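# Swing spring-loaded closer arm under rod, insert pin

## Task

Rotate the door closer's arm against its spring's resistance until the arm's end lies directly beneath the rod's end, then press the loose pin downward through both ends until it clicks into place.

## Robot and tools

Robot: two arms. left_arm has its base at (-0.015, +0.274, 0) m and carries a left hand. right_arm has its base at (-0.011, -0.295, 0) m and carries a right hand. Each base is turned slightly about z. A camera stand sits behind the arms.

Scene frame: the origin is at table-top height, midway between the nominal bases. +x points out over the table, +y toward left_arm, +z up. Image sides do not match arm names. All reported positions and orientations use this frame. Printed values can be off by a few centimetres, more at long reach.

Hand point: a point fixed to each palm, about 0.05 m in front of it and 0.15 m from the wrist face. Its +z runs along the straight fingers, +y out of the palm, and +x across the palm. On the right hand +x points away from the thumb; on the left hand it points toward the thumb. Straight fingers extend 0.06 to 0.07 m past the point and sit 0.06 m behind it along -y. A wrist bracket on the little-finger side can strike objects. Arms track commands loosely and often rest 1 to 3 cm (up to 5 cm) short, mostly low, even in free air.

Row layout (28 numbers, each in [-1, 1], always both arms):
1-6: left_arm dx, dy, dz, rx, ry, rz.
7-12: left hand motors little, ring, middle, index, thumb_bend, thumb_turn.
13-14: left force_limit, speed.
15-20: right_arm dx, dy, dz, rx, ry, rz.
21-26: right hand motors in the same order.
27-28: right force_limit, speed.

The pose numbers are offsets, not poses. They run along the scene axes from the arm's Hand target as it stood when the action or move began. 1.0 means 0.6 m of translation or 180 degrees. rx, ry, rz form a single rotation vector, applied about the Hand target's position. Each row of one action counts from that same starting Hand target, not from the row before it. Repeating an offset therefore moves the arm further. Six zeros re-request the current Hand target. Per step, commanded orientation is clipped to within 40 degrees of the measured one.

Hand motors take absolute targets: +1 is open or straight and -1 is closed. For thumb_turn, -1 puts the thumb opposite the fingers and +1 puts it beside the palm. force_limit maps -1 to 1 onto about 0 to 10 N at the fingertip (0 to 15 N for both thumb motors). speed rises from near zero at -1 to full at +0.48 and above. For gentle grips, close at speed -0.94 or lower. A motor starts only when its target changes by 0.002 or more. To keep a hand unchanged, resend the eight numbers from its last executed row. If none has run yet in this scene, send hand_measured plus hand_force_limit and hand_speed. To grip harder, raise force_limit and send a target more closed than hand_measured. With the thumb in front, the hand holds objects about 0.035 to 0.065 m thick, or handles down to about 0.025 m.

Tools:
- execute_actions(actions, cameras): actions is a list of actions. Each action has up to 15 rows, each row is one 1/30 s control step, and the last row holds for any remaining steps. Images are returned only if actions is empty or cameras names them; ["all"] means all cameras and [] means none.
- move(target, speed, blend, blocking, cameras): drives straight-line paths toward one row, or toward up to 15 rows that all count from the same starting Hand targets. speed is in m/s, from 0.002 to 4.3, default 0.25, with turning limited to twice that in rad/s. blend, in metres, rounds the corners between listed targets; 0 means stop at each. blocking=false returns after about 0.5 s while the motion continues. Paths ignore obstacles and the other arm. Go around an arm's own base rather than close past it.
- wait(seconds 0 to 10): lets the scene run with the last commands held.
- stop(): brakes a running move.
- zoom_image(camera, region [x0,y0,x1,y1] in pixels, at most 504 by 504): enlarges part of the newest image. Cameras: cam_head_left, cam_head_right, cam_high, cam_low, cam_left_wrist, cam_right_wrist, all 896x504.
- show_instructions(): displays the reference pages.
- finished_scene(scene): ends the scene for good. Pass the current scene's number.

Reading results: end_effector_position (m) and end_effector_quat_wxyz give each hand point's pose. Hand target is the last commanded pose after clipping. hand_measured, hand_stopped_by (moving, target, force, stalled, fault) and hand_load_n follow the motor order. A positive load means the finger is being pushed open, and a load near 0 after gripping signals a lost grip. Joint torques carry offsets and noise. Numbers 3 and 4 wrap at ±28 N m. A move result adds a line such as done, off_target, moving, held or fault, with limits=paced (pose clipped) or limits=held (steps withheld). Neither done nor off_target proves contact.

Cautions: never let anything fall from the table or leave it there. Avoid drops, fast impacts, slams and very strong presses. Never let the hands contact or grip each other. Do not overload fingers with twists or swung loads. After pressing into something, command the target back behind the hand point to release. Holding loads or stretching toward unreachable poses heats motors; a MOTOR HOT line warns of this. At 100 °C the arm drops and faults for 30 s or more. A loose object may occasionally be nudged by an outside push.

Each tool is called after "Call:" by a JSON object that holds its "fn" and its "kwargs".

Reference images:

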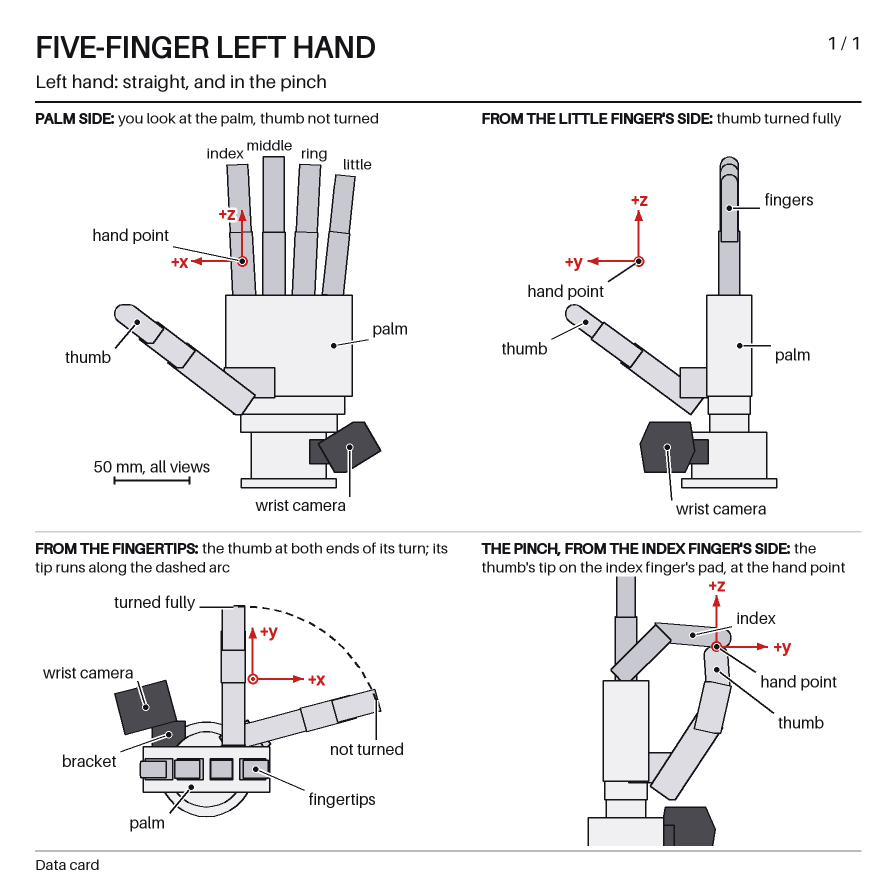

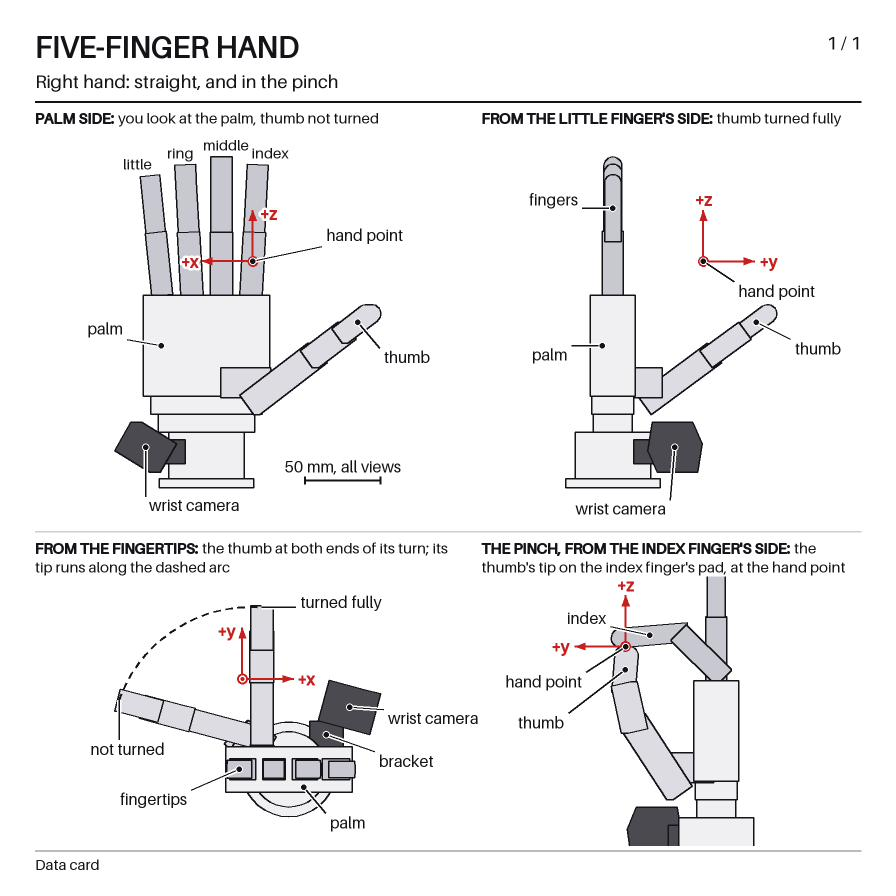

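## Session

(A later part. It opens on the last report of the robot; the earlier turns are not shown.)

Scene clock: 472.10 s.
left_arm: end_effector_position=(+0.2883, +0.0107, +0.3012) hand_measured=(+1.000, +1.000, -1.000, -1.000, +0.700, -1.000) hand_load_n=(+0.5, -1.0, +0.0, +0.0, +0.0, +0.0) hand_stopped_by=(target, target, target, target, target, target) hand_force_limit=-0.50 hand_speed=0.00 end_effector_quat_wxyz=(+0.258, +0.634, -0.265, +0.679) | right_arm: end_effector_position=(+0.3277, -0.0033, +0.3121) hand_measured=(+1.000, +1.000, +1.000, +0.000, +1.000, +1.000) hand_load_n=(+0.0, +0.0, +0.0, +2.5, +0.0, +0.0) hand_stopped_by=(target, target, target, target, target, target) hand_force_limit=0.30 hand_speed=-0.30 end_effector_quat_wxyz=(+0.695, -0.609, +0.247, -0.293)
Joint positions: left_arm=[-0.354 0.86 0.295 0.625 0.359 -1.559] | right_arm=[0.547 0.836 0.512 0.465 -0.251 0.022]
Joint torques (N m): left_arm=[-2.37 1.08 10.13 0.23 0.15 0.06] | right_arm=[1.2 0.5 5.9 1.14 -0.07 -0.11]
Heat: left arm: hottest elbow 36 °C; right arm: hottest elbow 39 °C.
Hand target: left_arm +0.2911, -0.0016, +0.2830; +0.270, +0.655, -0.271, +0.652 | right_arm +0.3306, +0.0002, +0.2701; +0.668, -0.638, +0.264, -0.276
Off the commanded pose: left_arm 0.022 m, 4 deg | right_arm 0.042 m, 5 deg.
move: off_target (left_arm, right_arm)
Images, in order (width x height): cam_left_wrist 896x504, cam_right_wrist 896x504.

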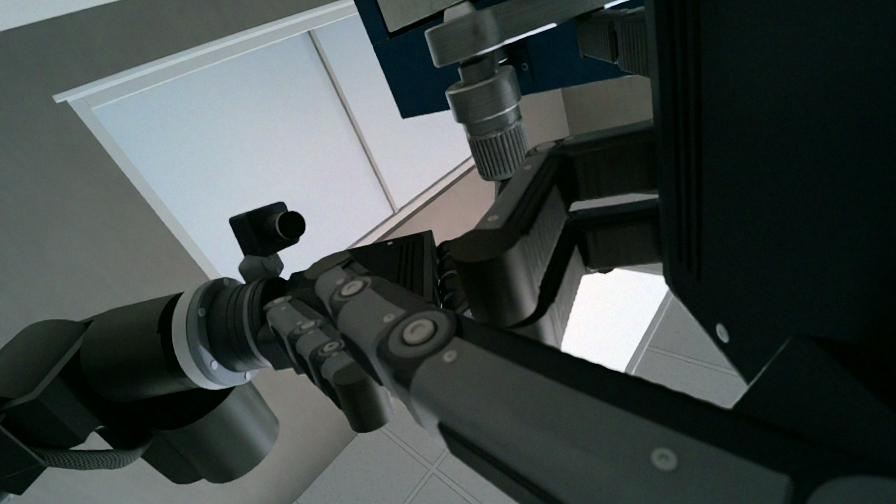

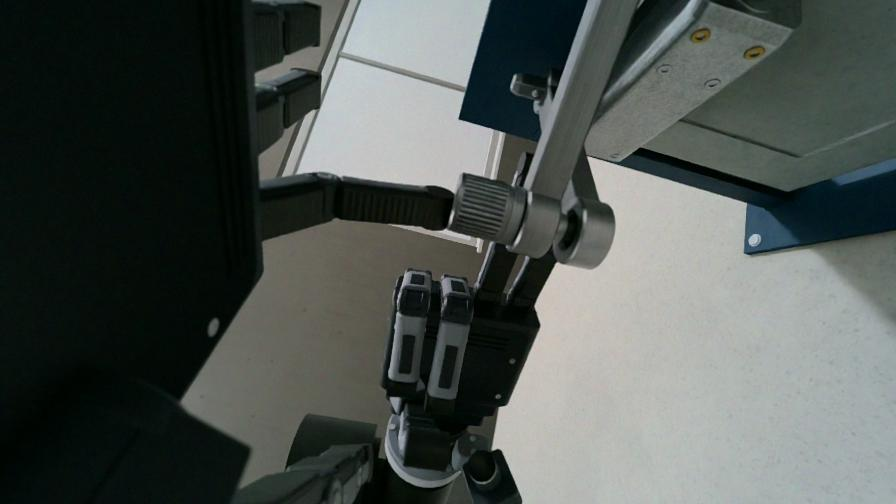

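Call:
{"fn": "zoom_image", "kwargs": {"camera": "cam_left_wrist", "region": [410, 0, 530, 120]}}

Call:
{"fn": "zoom_image", "kwargs": {"camera": "cam_right_wrist", "region": [490, 180, 590, 280]}}

Call:
{"fn": "move", "kwargs": {"target": [0,0,0,0,0,0,1,1,-1,-1,0.7,-1,-0.5,0.0,-0.004,-0.004,-0.04,0,0,0,1,1,1,0.0,1,1,0.3,-0.3], "speed": 0.04, "cameras": ["cam_right_wrist","cam_left_wrist"]}}

Call:
{"fn": "zoom_image", "kwargs": {"camera": "cam_left_wrist", "region": [410, 0, 530, 120]}}

Call:
{"fn": "zoom_image", "kwargs": {"camera": "cam_right_wrist", "region": [490, 180, 590, 280]}}

Scaled by 4.200.

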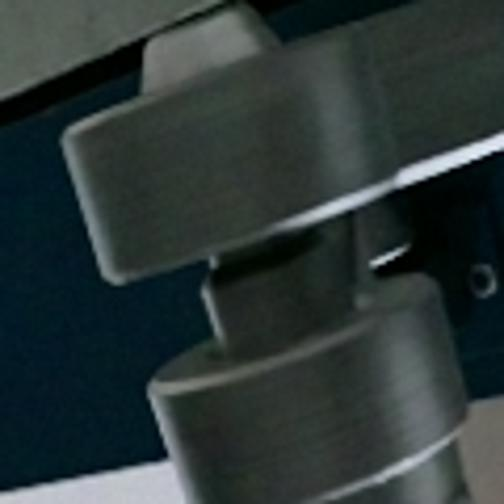

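Scaled by 5.040.

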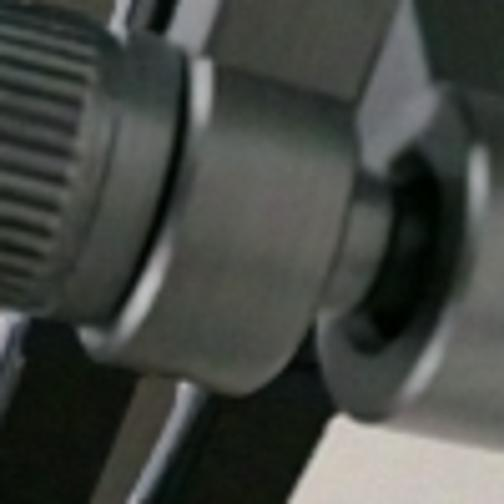

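Scene clock: 474.10 s.
left_arm: end_effector_position=(+0.2884, +0.0106, +0.3012) hand_measured=(+1.000, +1.000, -1.000, -1.000, +0.700, -1.000) hand_load_n=(+0.5, -1.0, +0.0, +0.0, +0.0, +0.0) hand_stopped_by=(target, target, target, target, target, target) hand_force_limit=-0.50 hand_speed=0.00 end_effector_quat_wxyz=(+0.258, +0.634, -0.264, +0.679) | right_arm: end_effector_position=(+0.3271, -0.0036, +0.3093) hand_measured=(+1.000, +1.000, +1.000, +0.000, +1.000, +1.000) hand_load_n=(+0.0, +0.0, +0.0, +4.5, +0.0, +0.0) hand_stopped_by=(target, target, target, target, target, target) hand_force_limit=0.30 hand_speed=-0.30 end_effector_quat_wxyz=(+0.705, -0.596, +0.238, -0.300)
Joint positions: left_arm=[-0.354 0.86 0.295 0.625 0.358 -1.559] | right_arm=[0.547 0.849 0.48 0.551 -0.251 0.024]
Joint torques (N m): left_arm=[-1.73 1.26 10.26 0.17 0.13 0.07] | right_arm=[0.85 1.26 4.11 0.69 -0.19 -0.11]
Heat: left arm: hottest elbow 36 °C; right arm: hottest elbow 38 °C.
Hand target: left_arm +0.2911, -0.0016, +0.2830; +0.270, +0.655, -0.271, +0.652 | right_arm +0.3282, -0.0022, +0.2462; +0.668, -0.638, +0.264, -0.276
Off the commanded pose: left_arm 0.022 m, 4 deg | right_arm 0.063 m, 8 deg.
move: off_target (left_arm, right_arm)
Images, in order (width x height): cam_left_wrist 896x504, cam_right_wrist 896x504.

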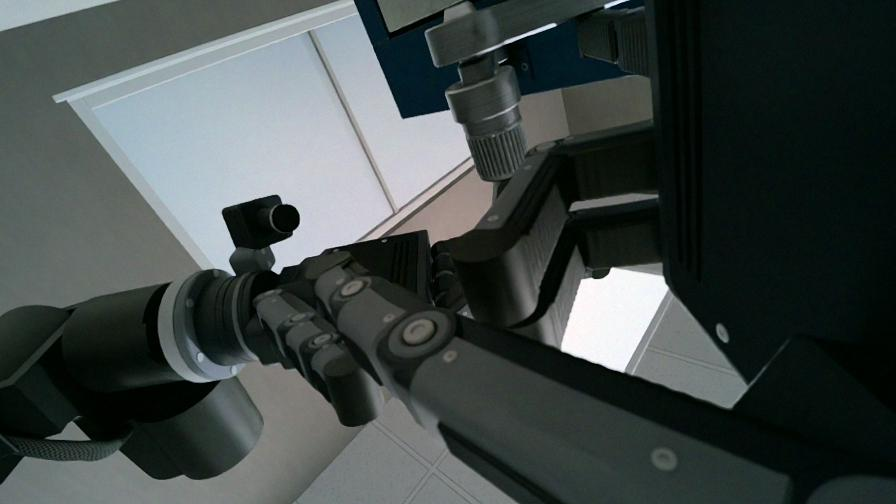

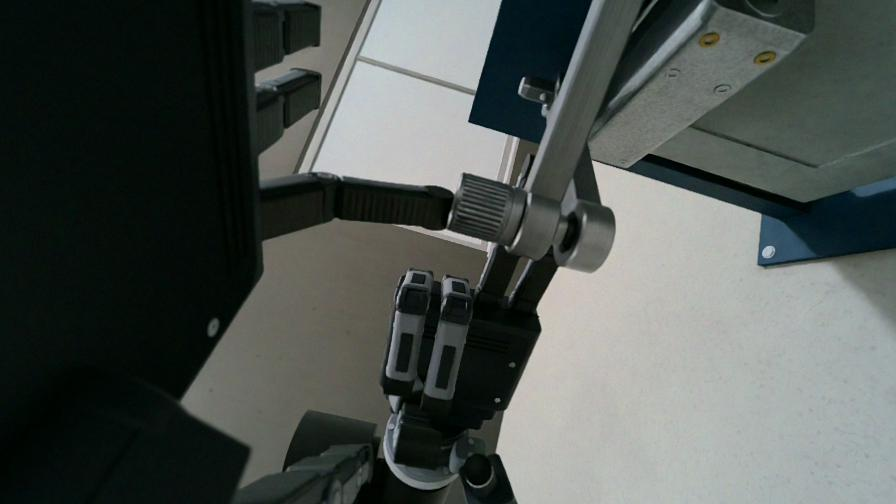

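Scaled by 4.200.

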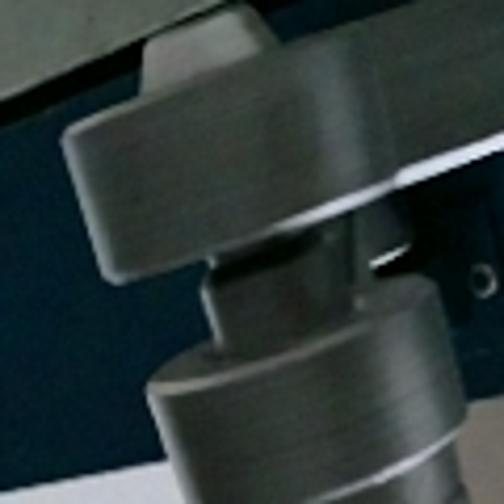

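Scaled by 5.040.

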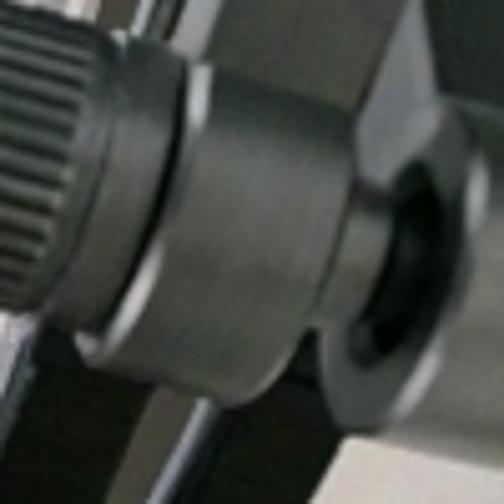

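Call:
{"fn": "move", "kwargs": {"target": [[0,0,0,0,0,0,1,1,-1,-1,0.7,-1,-0.5,0.0,0,0,0.13,0,0,0,1,1,1,0.0,1,1,0.3,-0.3],[0,0.02,0,0,0,0,1,1,-1,-1,0.7,-1,-0.5,0.0,-0.01,-0.01,0.25,0,0,0,1,1,1,0.0,1,1,0.3,-0.3]], "speed": 0.06, "cameras": ["cam_right_wrist","cam_left_wrist"]}}

Call:
{"fn": "zoom_image", "kwargs": {"camera": "cam_left_wrist", "region": [410, 0, 530, 120]}}

Call:
{"fn": "zoom_image", "kwargs": {"camera": "cam_right_wrist", "region": [560, 150, 760, 300]}}

Scene clock: 478.23 s.
left_arm: end_effector_position=(+0.2873, +0.0137, +0.3009) hand_measured=(+1.000, +1.000, -1.000, -1.000, +0.700, -1.000) hand_load_n=(+0.0, +0.0, +0.0, +0.0, +0.0, -0.5) hand_stopped_by=(target, target, target, target, target, target) hand_force_limit=-0.50 hand_speed=0.00 end_effector_quat_wxyz=(+0.262, +0.632, -0.271, +0.677) | right_arm: end_effector_position=(+0.3177, -0.0083, +0.3542) hand_measured=(+1.000, +1.000, +1.000, +0.000, +1.000, +1.000) hand_load_n=(+0.0, +0.0, +0.0, +0.0, +0.0, +0.0) hand_stopped_by=(target, target, target, target, target, target) hand_force_limit=0.30 hand_speed=-0.30 end_effector_quat_wxyz=(+0.653, -0.654, +0.280, -0.259)
Joint positions: left_arm=[-0.331 0.86 0.295 0.625 0.398 -1.559] | right_arm=[0.547 0.762 0.699 0.05 -0.254 0.024]
Joint torques (N m): left_arm=[0.26 -0.56 9.52 -0.21 0.44 0.02] | right_arm=[0.38 -3.84 12.78 1.72 -0.26 -0.11]
Heat: left arm: hottest elbow 36 °C; right arm: hottest elbow 39 °C.
Hand target: left_arm +0.2911, +0.0104, +0.2830; +0.270, +0.655, -0.271, +0.652 | right_arm +0.3222, -0.0082, +0.3962; +0.668, -0.638, +0.264, -0.277
Off the commanded pose: left_arm 0.019 m, 4 deg | right_arm 0.042 m, 4 deg.
move: off_target (left_arm, right_arm)
Images, in order (width x height): cam_left_wrist 896x504, cam_right_wrist 896x504.

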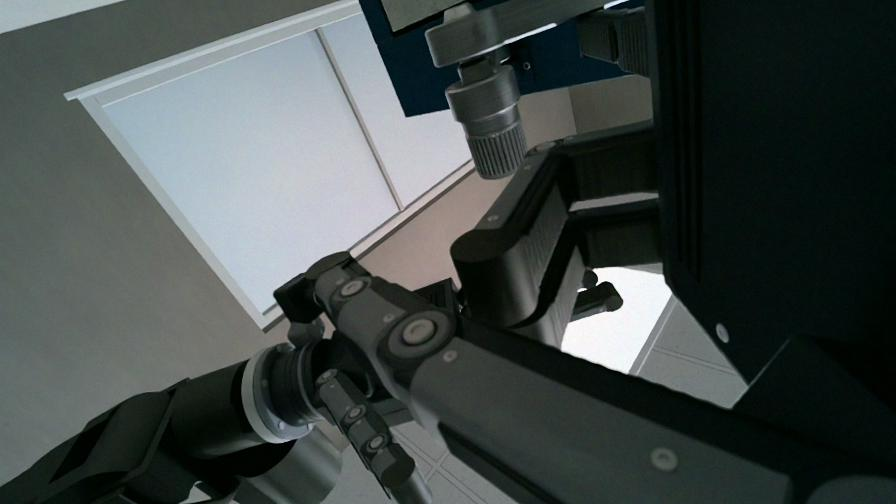

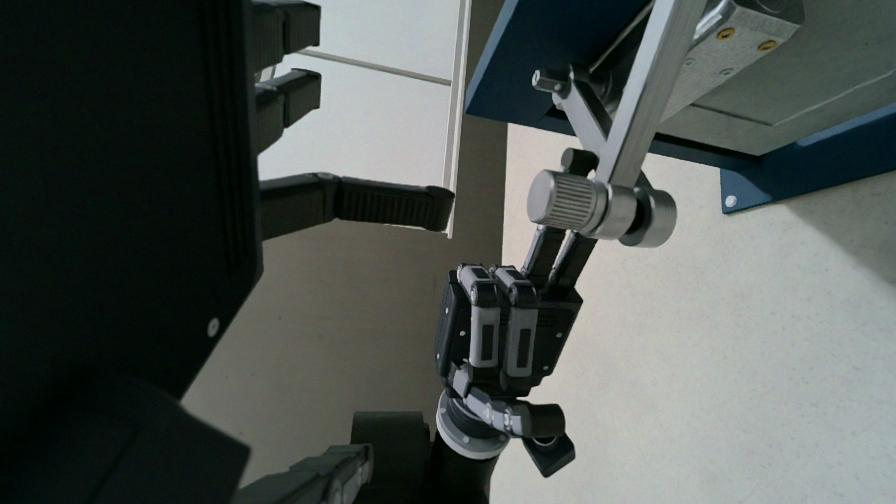

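Scaled by 4.200.

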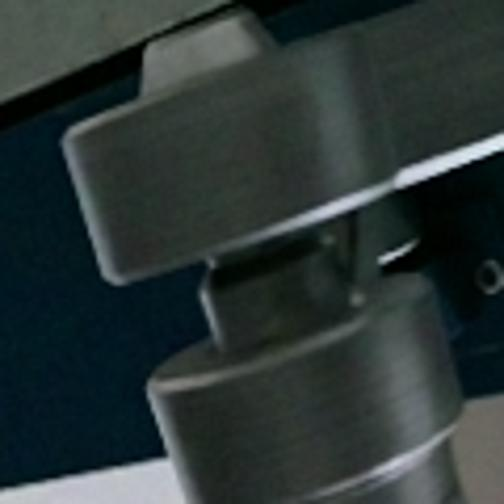

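Scaled by 2.520.

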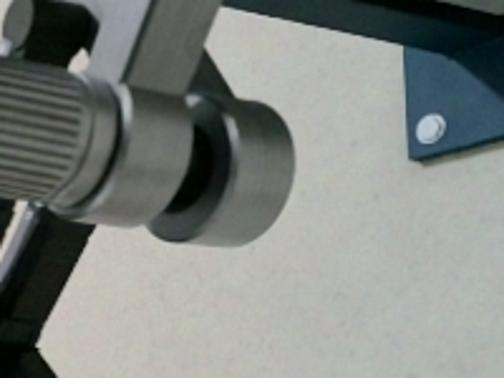

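Call:
{"fn": "move", "kwargs": {"target": [0,0.04,0,0,0,0,1,1,-1,-1,0.7,-1,-0.5,0.0,0,0,0.05,0,0,0,1,1,1,0.0,1,1,0.3,-0.3], "speed": 0.06, "cameras": ["cam_right_wrist","cam_left_wrist"]}}

Call:
{"fn": "zoom_image", "kwargs": {"camera": "cam_right_wrist", "region": [460, 100, 760, 350]}}

Scene clock: 480.40 s.
left_arm: end_effector_position=(+0.2897, +0.0328, +0.2862) hand_measured=(+1.000, +1.000, -1.000, -1.000, +0.700, -1.000) hand_load_n=(+0.0, +0.0, +0.0, +0.0, +0.0, +0.0) hand_stopped_by=(target, target, target, target, target, target) hand_force_limit=-0.50 hand_speed=0.00 end_effector_quat_wxyz=(+0.268, +0.649, -0.275, +0.657) | right_arm: end_effector_position=(+0.3182, -0.0079, +0.3865) hand_measured=(+1.000, +1.000, +1.000, +0.000, +1.000, +1.000) hand_load_n=(+0.0, -0.5, +0.0, +0.0, +0.0, +0.0) hand_stopped_by=(target, target, target, target, target, target) hand_force_limit=0.30 hand_speed=-0.30 end_effector_quat_wxyz=(+0.655, -0.652, +0.279, -0.260)
Joint positions: left_arm=[-0.236 0.85 0.282 0.577 0.507 -1.56] | right_arm=[0.547 0.761 0.779 -0.025 -0.255 0.024]
Joint torques (N m): left_arm=[0.85 -2.78 9.35 0.92 0.14 0.05] | right_arm=[0.32 -3.49 12.82 1.66 -0.27 -0.11]
Heat: left arm: hottest elbow 36 °C; right arm: hottest elbow 39 °C.
Hand target: left_arm +0.2911, +0.0344, +0.2830; +0.270, +0.655, -0.271, +0.652 | right_arm +0.3222, -0.0082, +0.4261; +0.668, -0.638, +0.264, -0.277
Off the commanded pose: left_arm 0.004 m, 1 deg | right_arm 0.040 m, 3 deg.
move: off_target (right_arm)
Images, in order (width x height): cam_left_wrist 896x504, cam_right_wrist 896x504.

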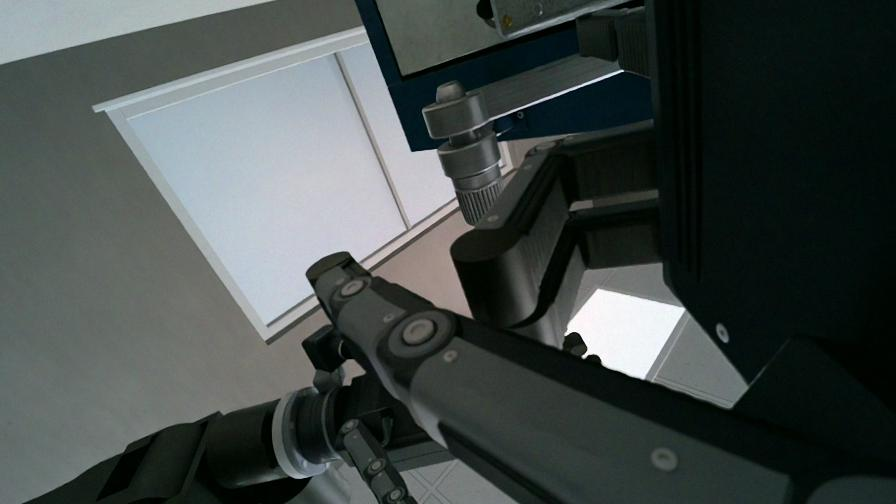

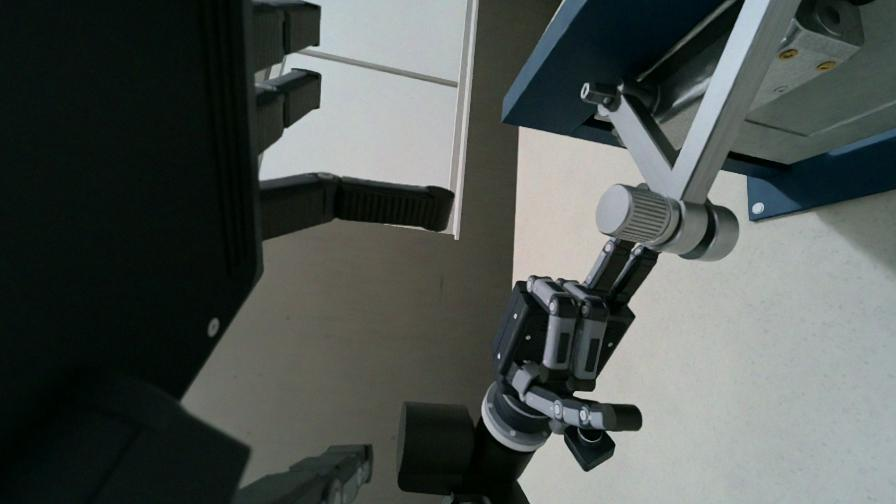

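Scaled by 1.680.

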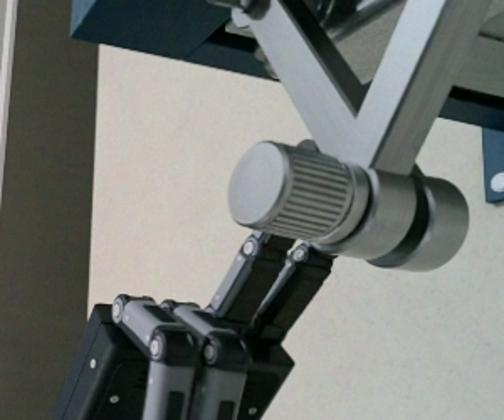

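Call:
{"fn": "move", "kwargs": {"target": [-0.05,0.08,0,0,0,0,1,1,-1,-1,0.7,-1,-0.5,0.0,0,0,0.02,0,0,0,1,1,1,0.0,1,1,0.3,-0.3], "speed": 0.12, "cameras": ["cam_right_wrist"]}}

Scene clock: 482.07 s.
left_arm: end_effector_position=(+0.2625, +0.0808, +0.2837) hand_measured=(+1.000, +1.000, -1.000, -1.000, +0.700, -1.000) hand_load_n=(+0.0, +0.0, +0.0, +0.0, +0.0, -0.5) hand_stopped_by=(target, target, target, target, target, target) hand_force_limit=-0.50 hand_speed=0.00 end_effector_quat_wxyz=(+0.268, +0.653, -0.274, +0.653) | right_arm: end_effector_position=(+0.3181, -0.0080, +0.3999) hand_measured=(+1.000, +1.000, +1.000, +0.000, +1.000, +1.000) hand_load_n=(+0.0, -0.5, +0.0, +0.0, +0.0, +0.0) hand_stopped_by=(target, target, target, target, target, target) hand_force_limit=0.30 hand_speed=-0.30 end_effector_quat_wxyz=(+0.656, -0.651, +0.278, -0.261)
Joint positions: left_arm=[-0.024 0.654 0.22 0.431 0.719 -1.561] | right_arm=[0.547 0.761 0.812 -0.054 -0.255 0.024]
Joint torques (N m): left_arm=[0.44 -2.02 9.48 0.83 0.14 0.05] | right_arm=[0.44 -3.02 12.81 1.69 -0.29 -0.11]
Heat: left arm: hottest elbow 37 °C; right arm: hottest elbow 40 °C.
Hand target: left_arm +0.2611, +0.0824, +0.2831; +0.270, +0.655, -0.271, +0.652 | right_arm +0.3222, -0.0082, +0.4382; +0.668, -0.638, +0.264, -0.277
Off the commanded pose: left_arm 0.002 m, 0 deg | right_arm 0.038 m, 3 deg.
move: off_target (right_arm)
Images, in order (width x height): cam_right_wrist 896x504.

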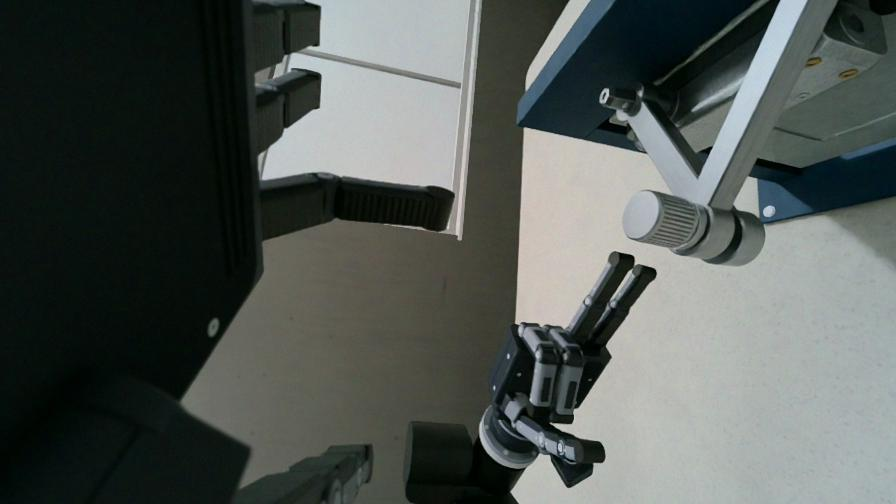

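Call:
{"fn": "finished_scene", "kwargs": {"scene": 1}}

The scene is finished: the task was done.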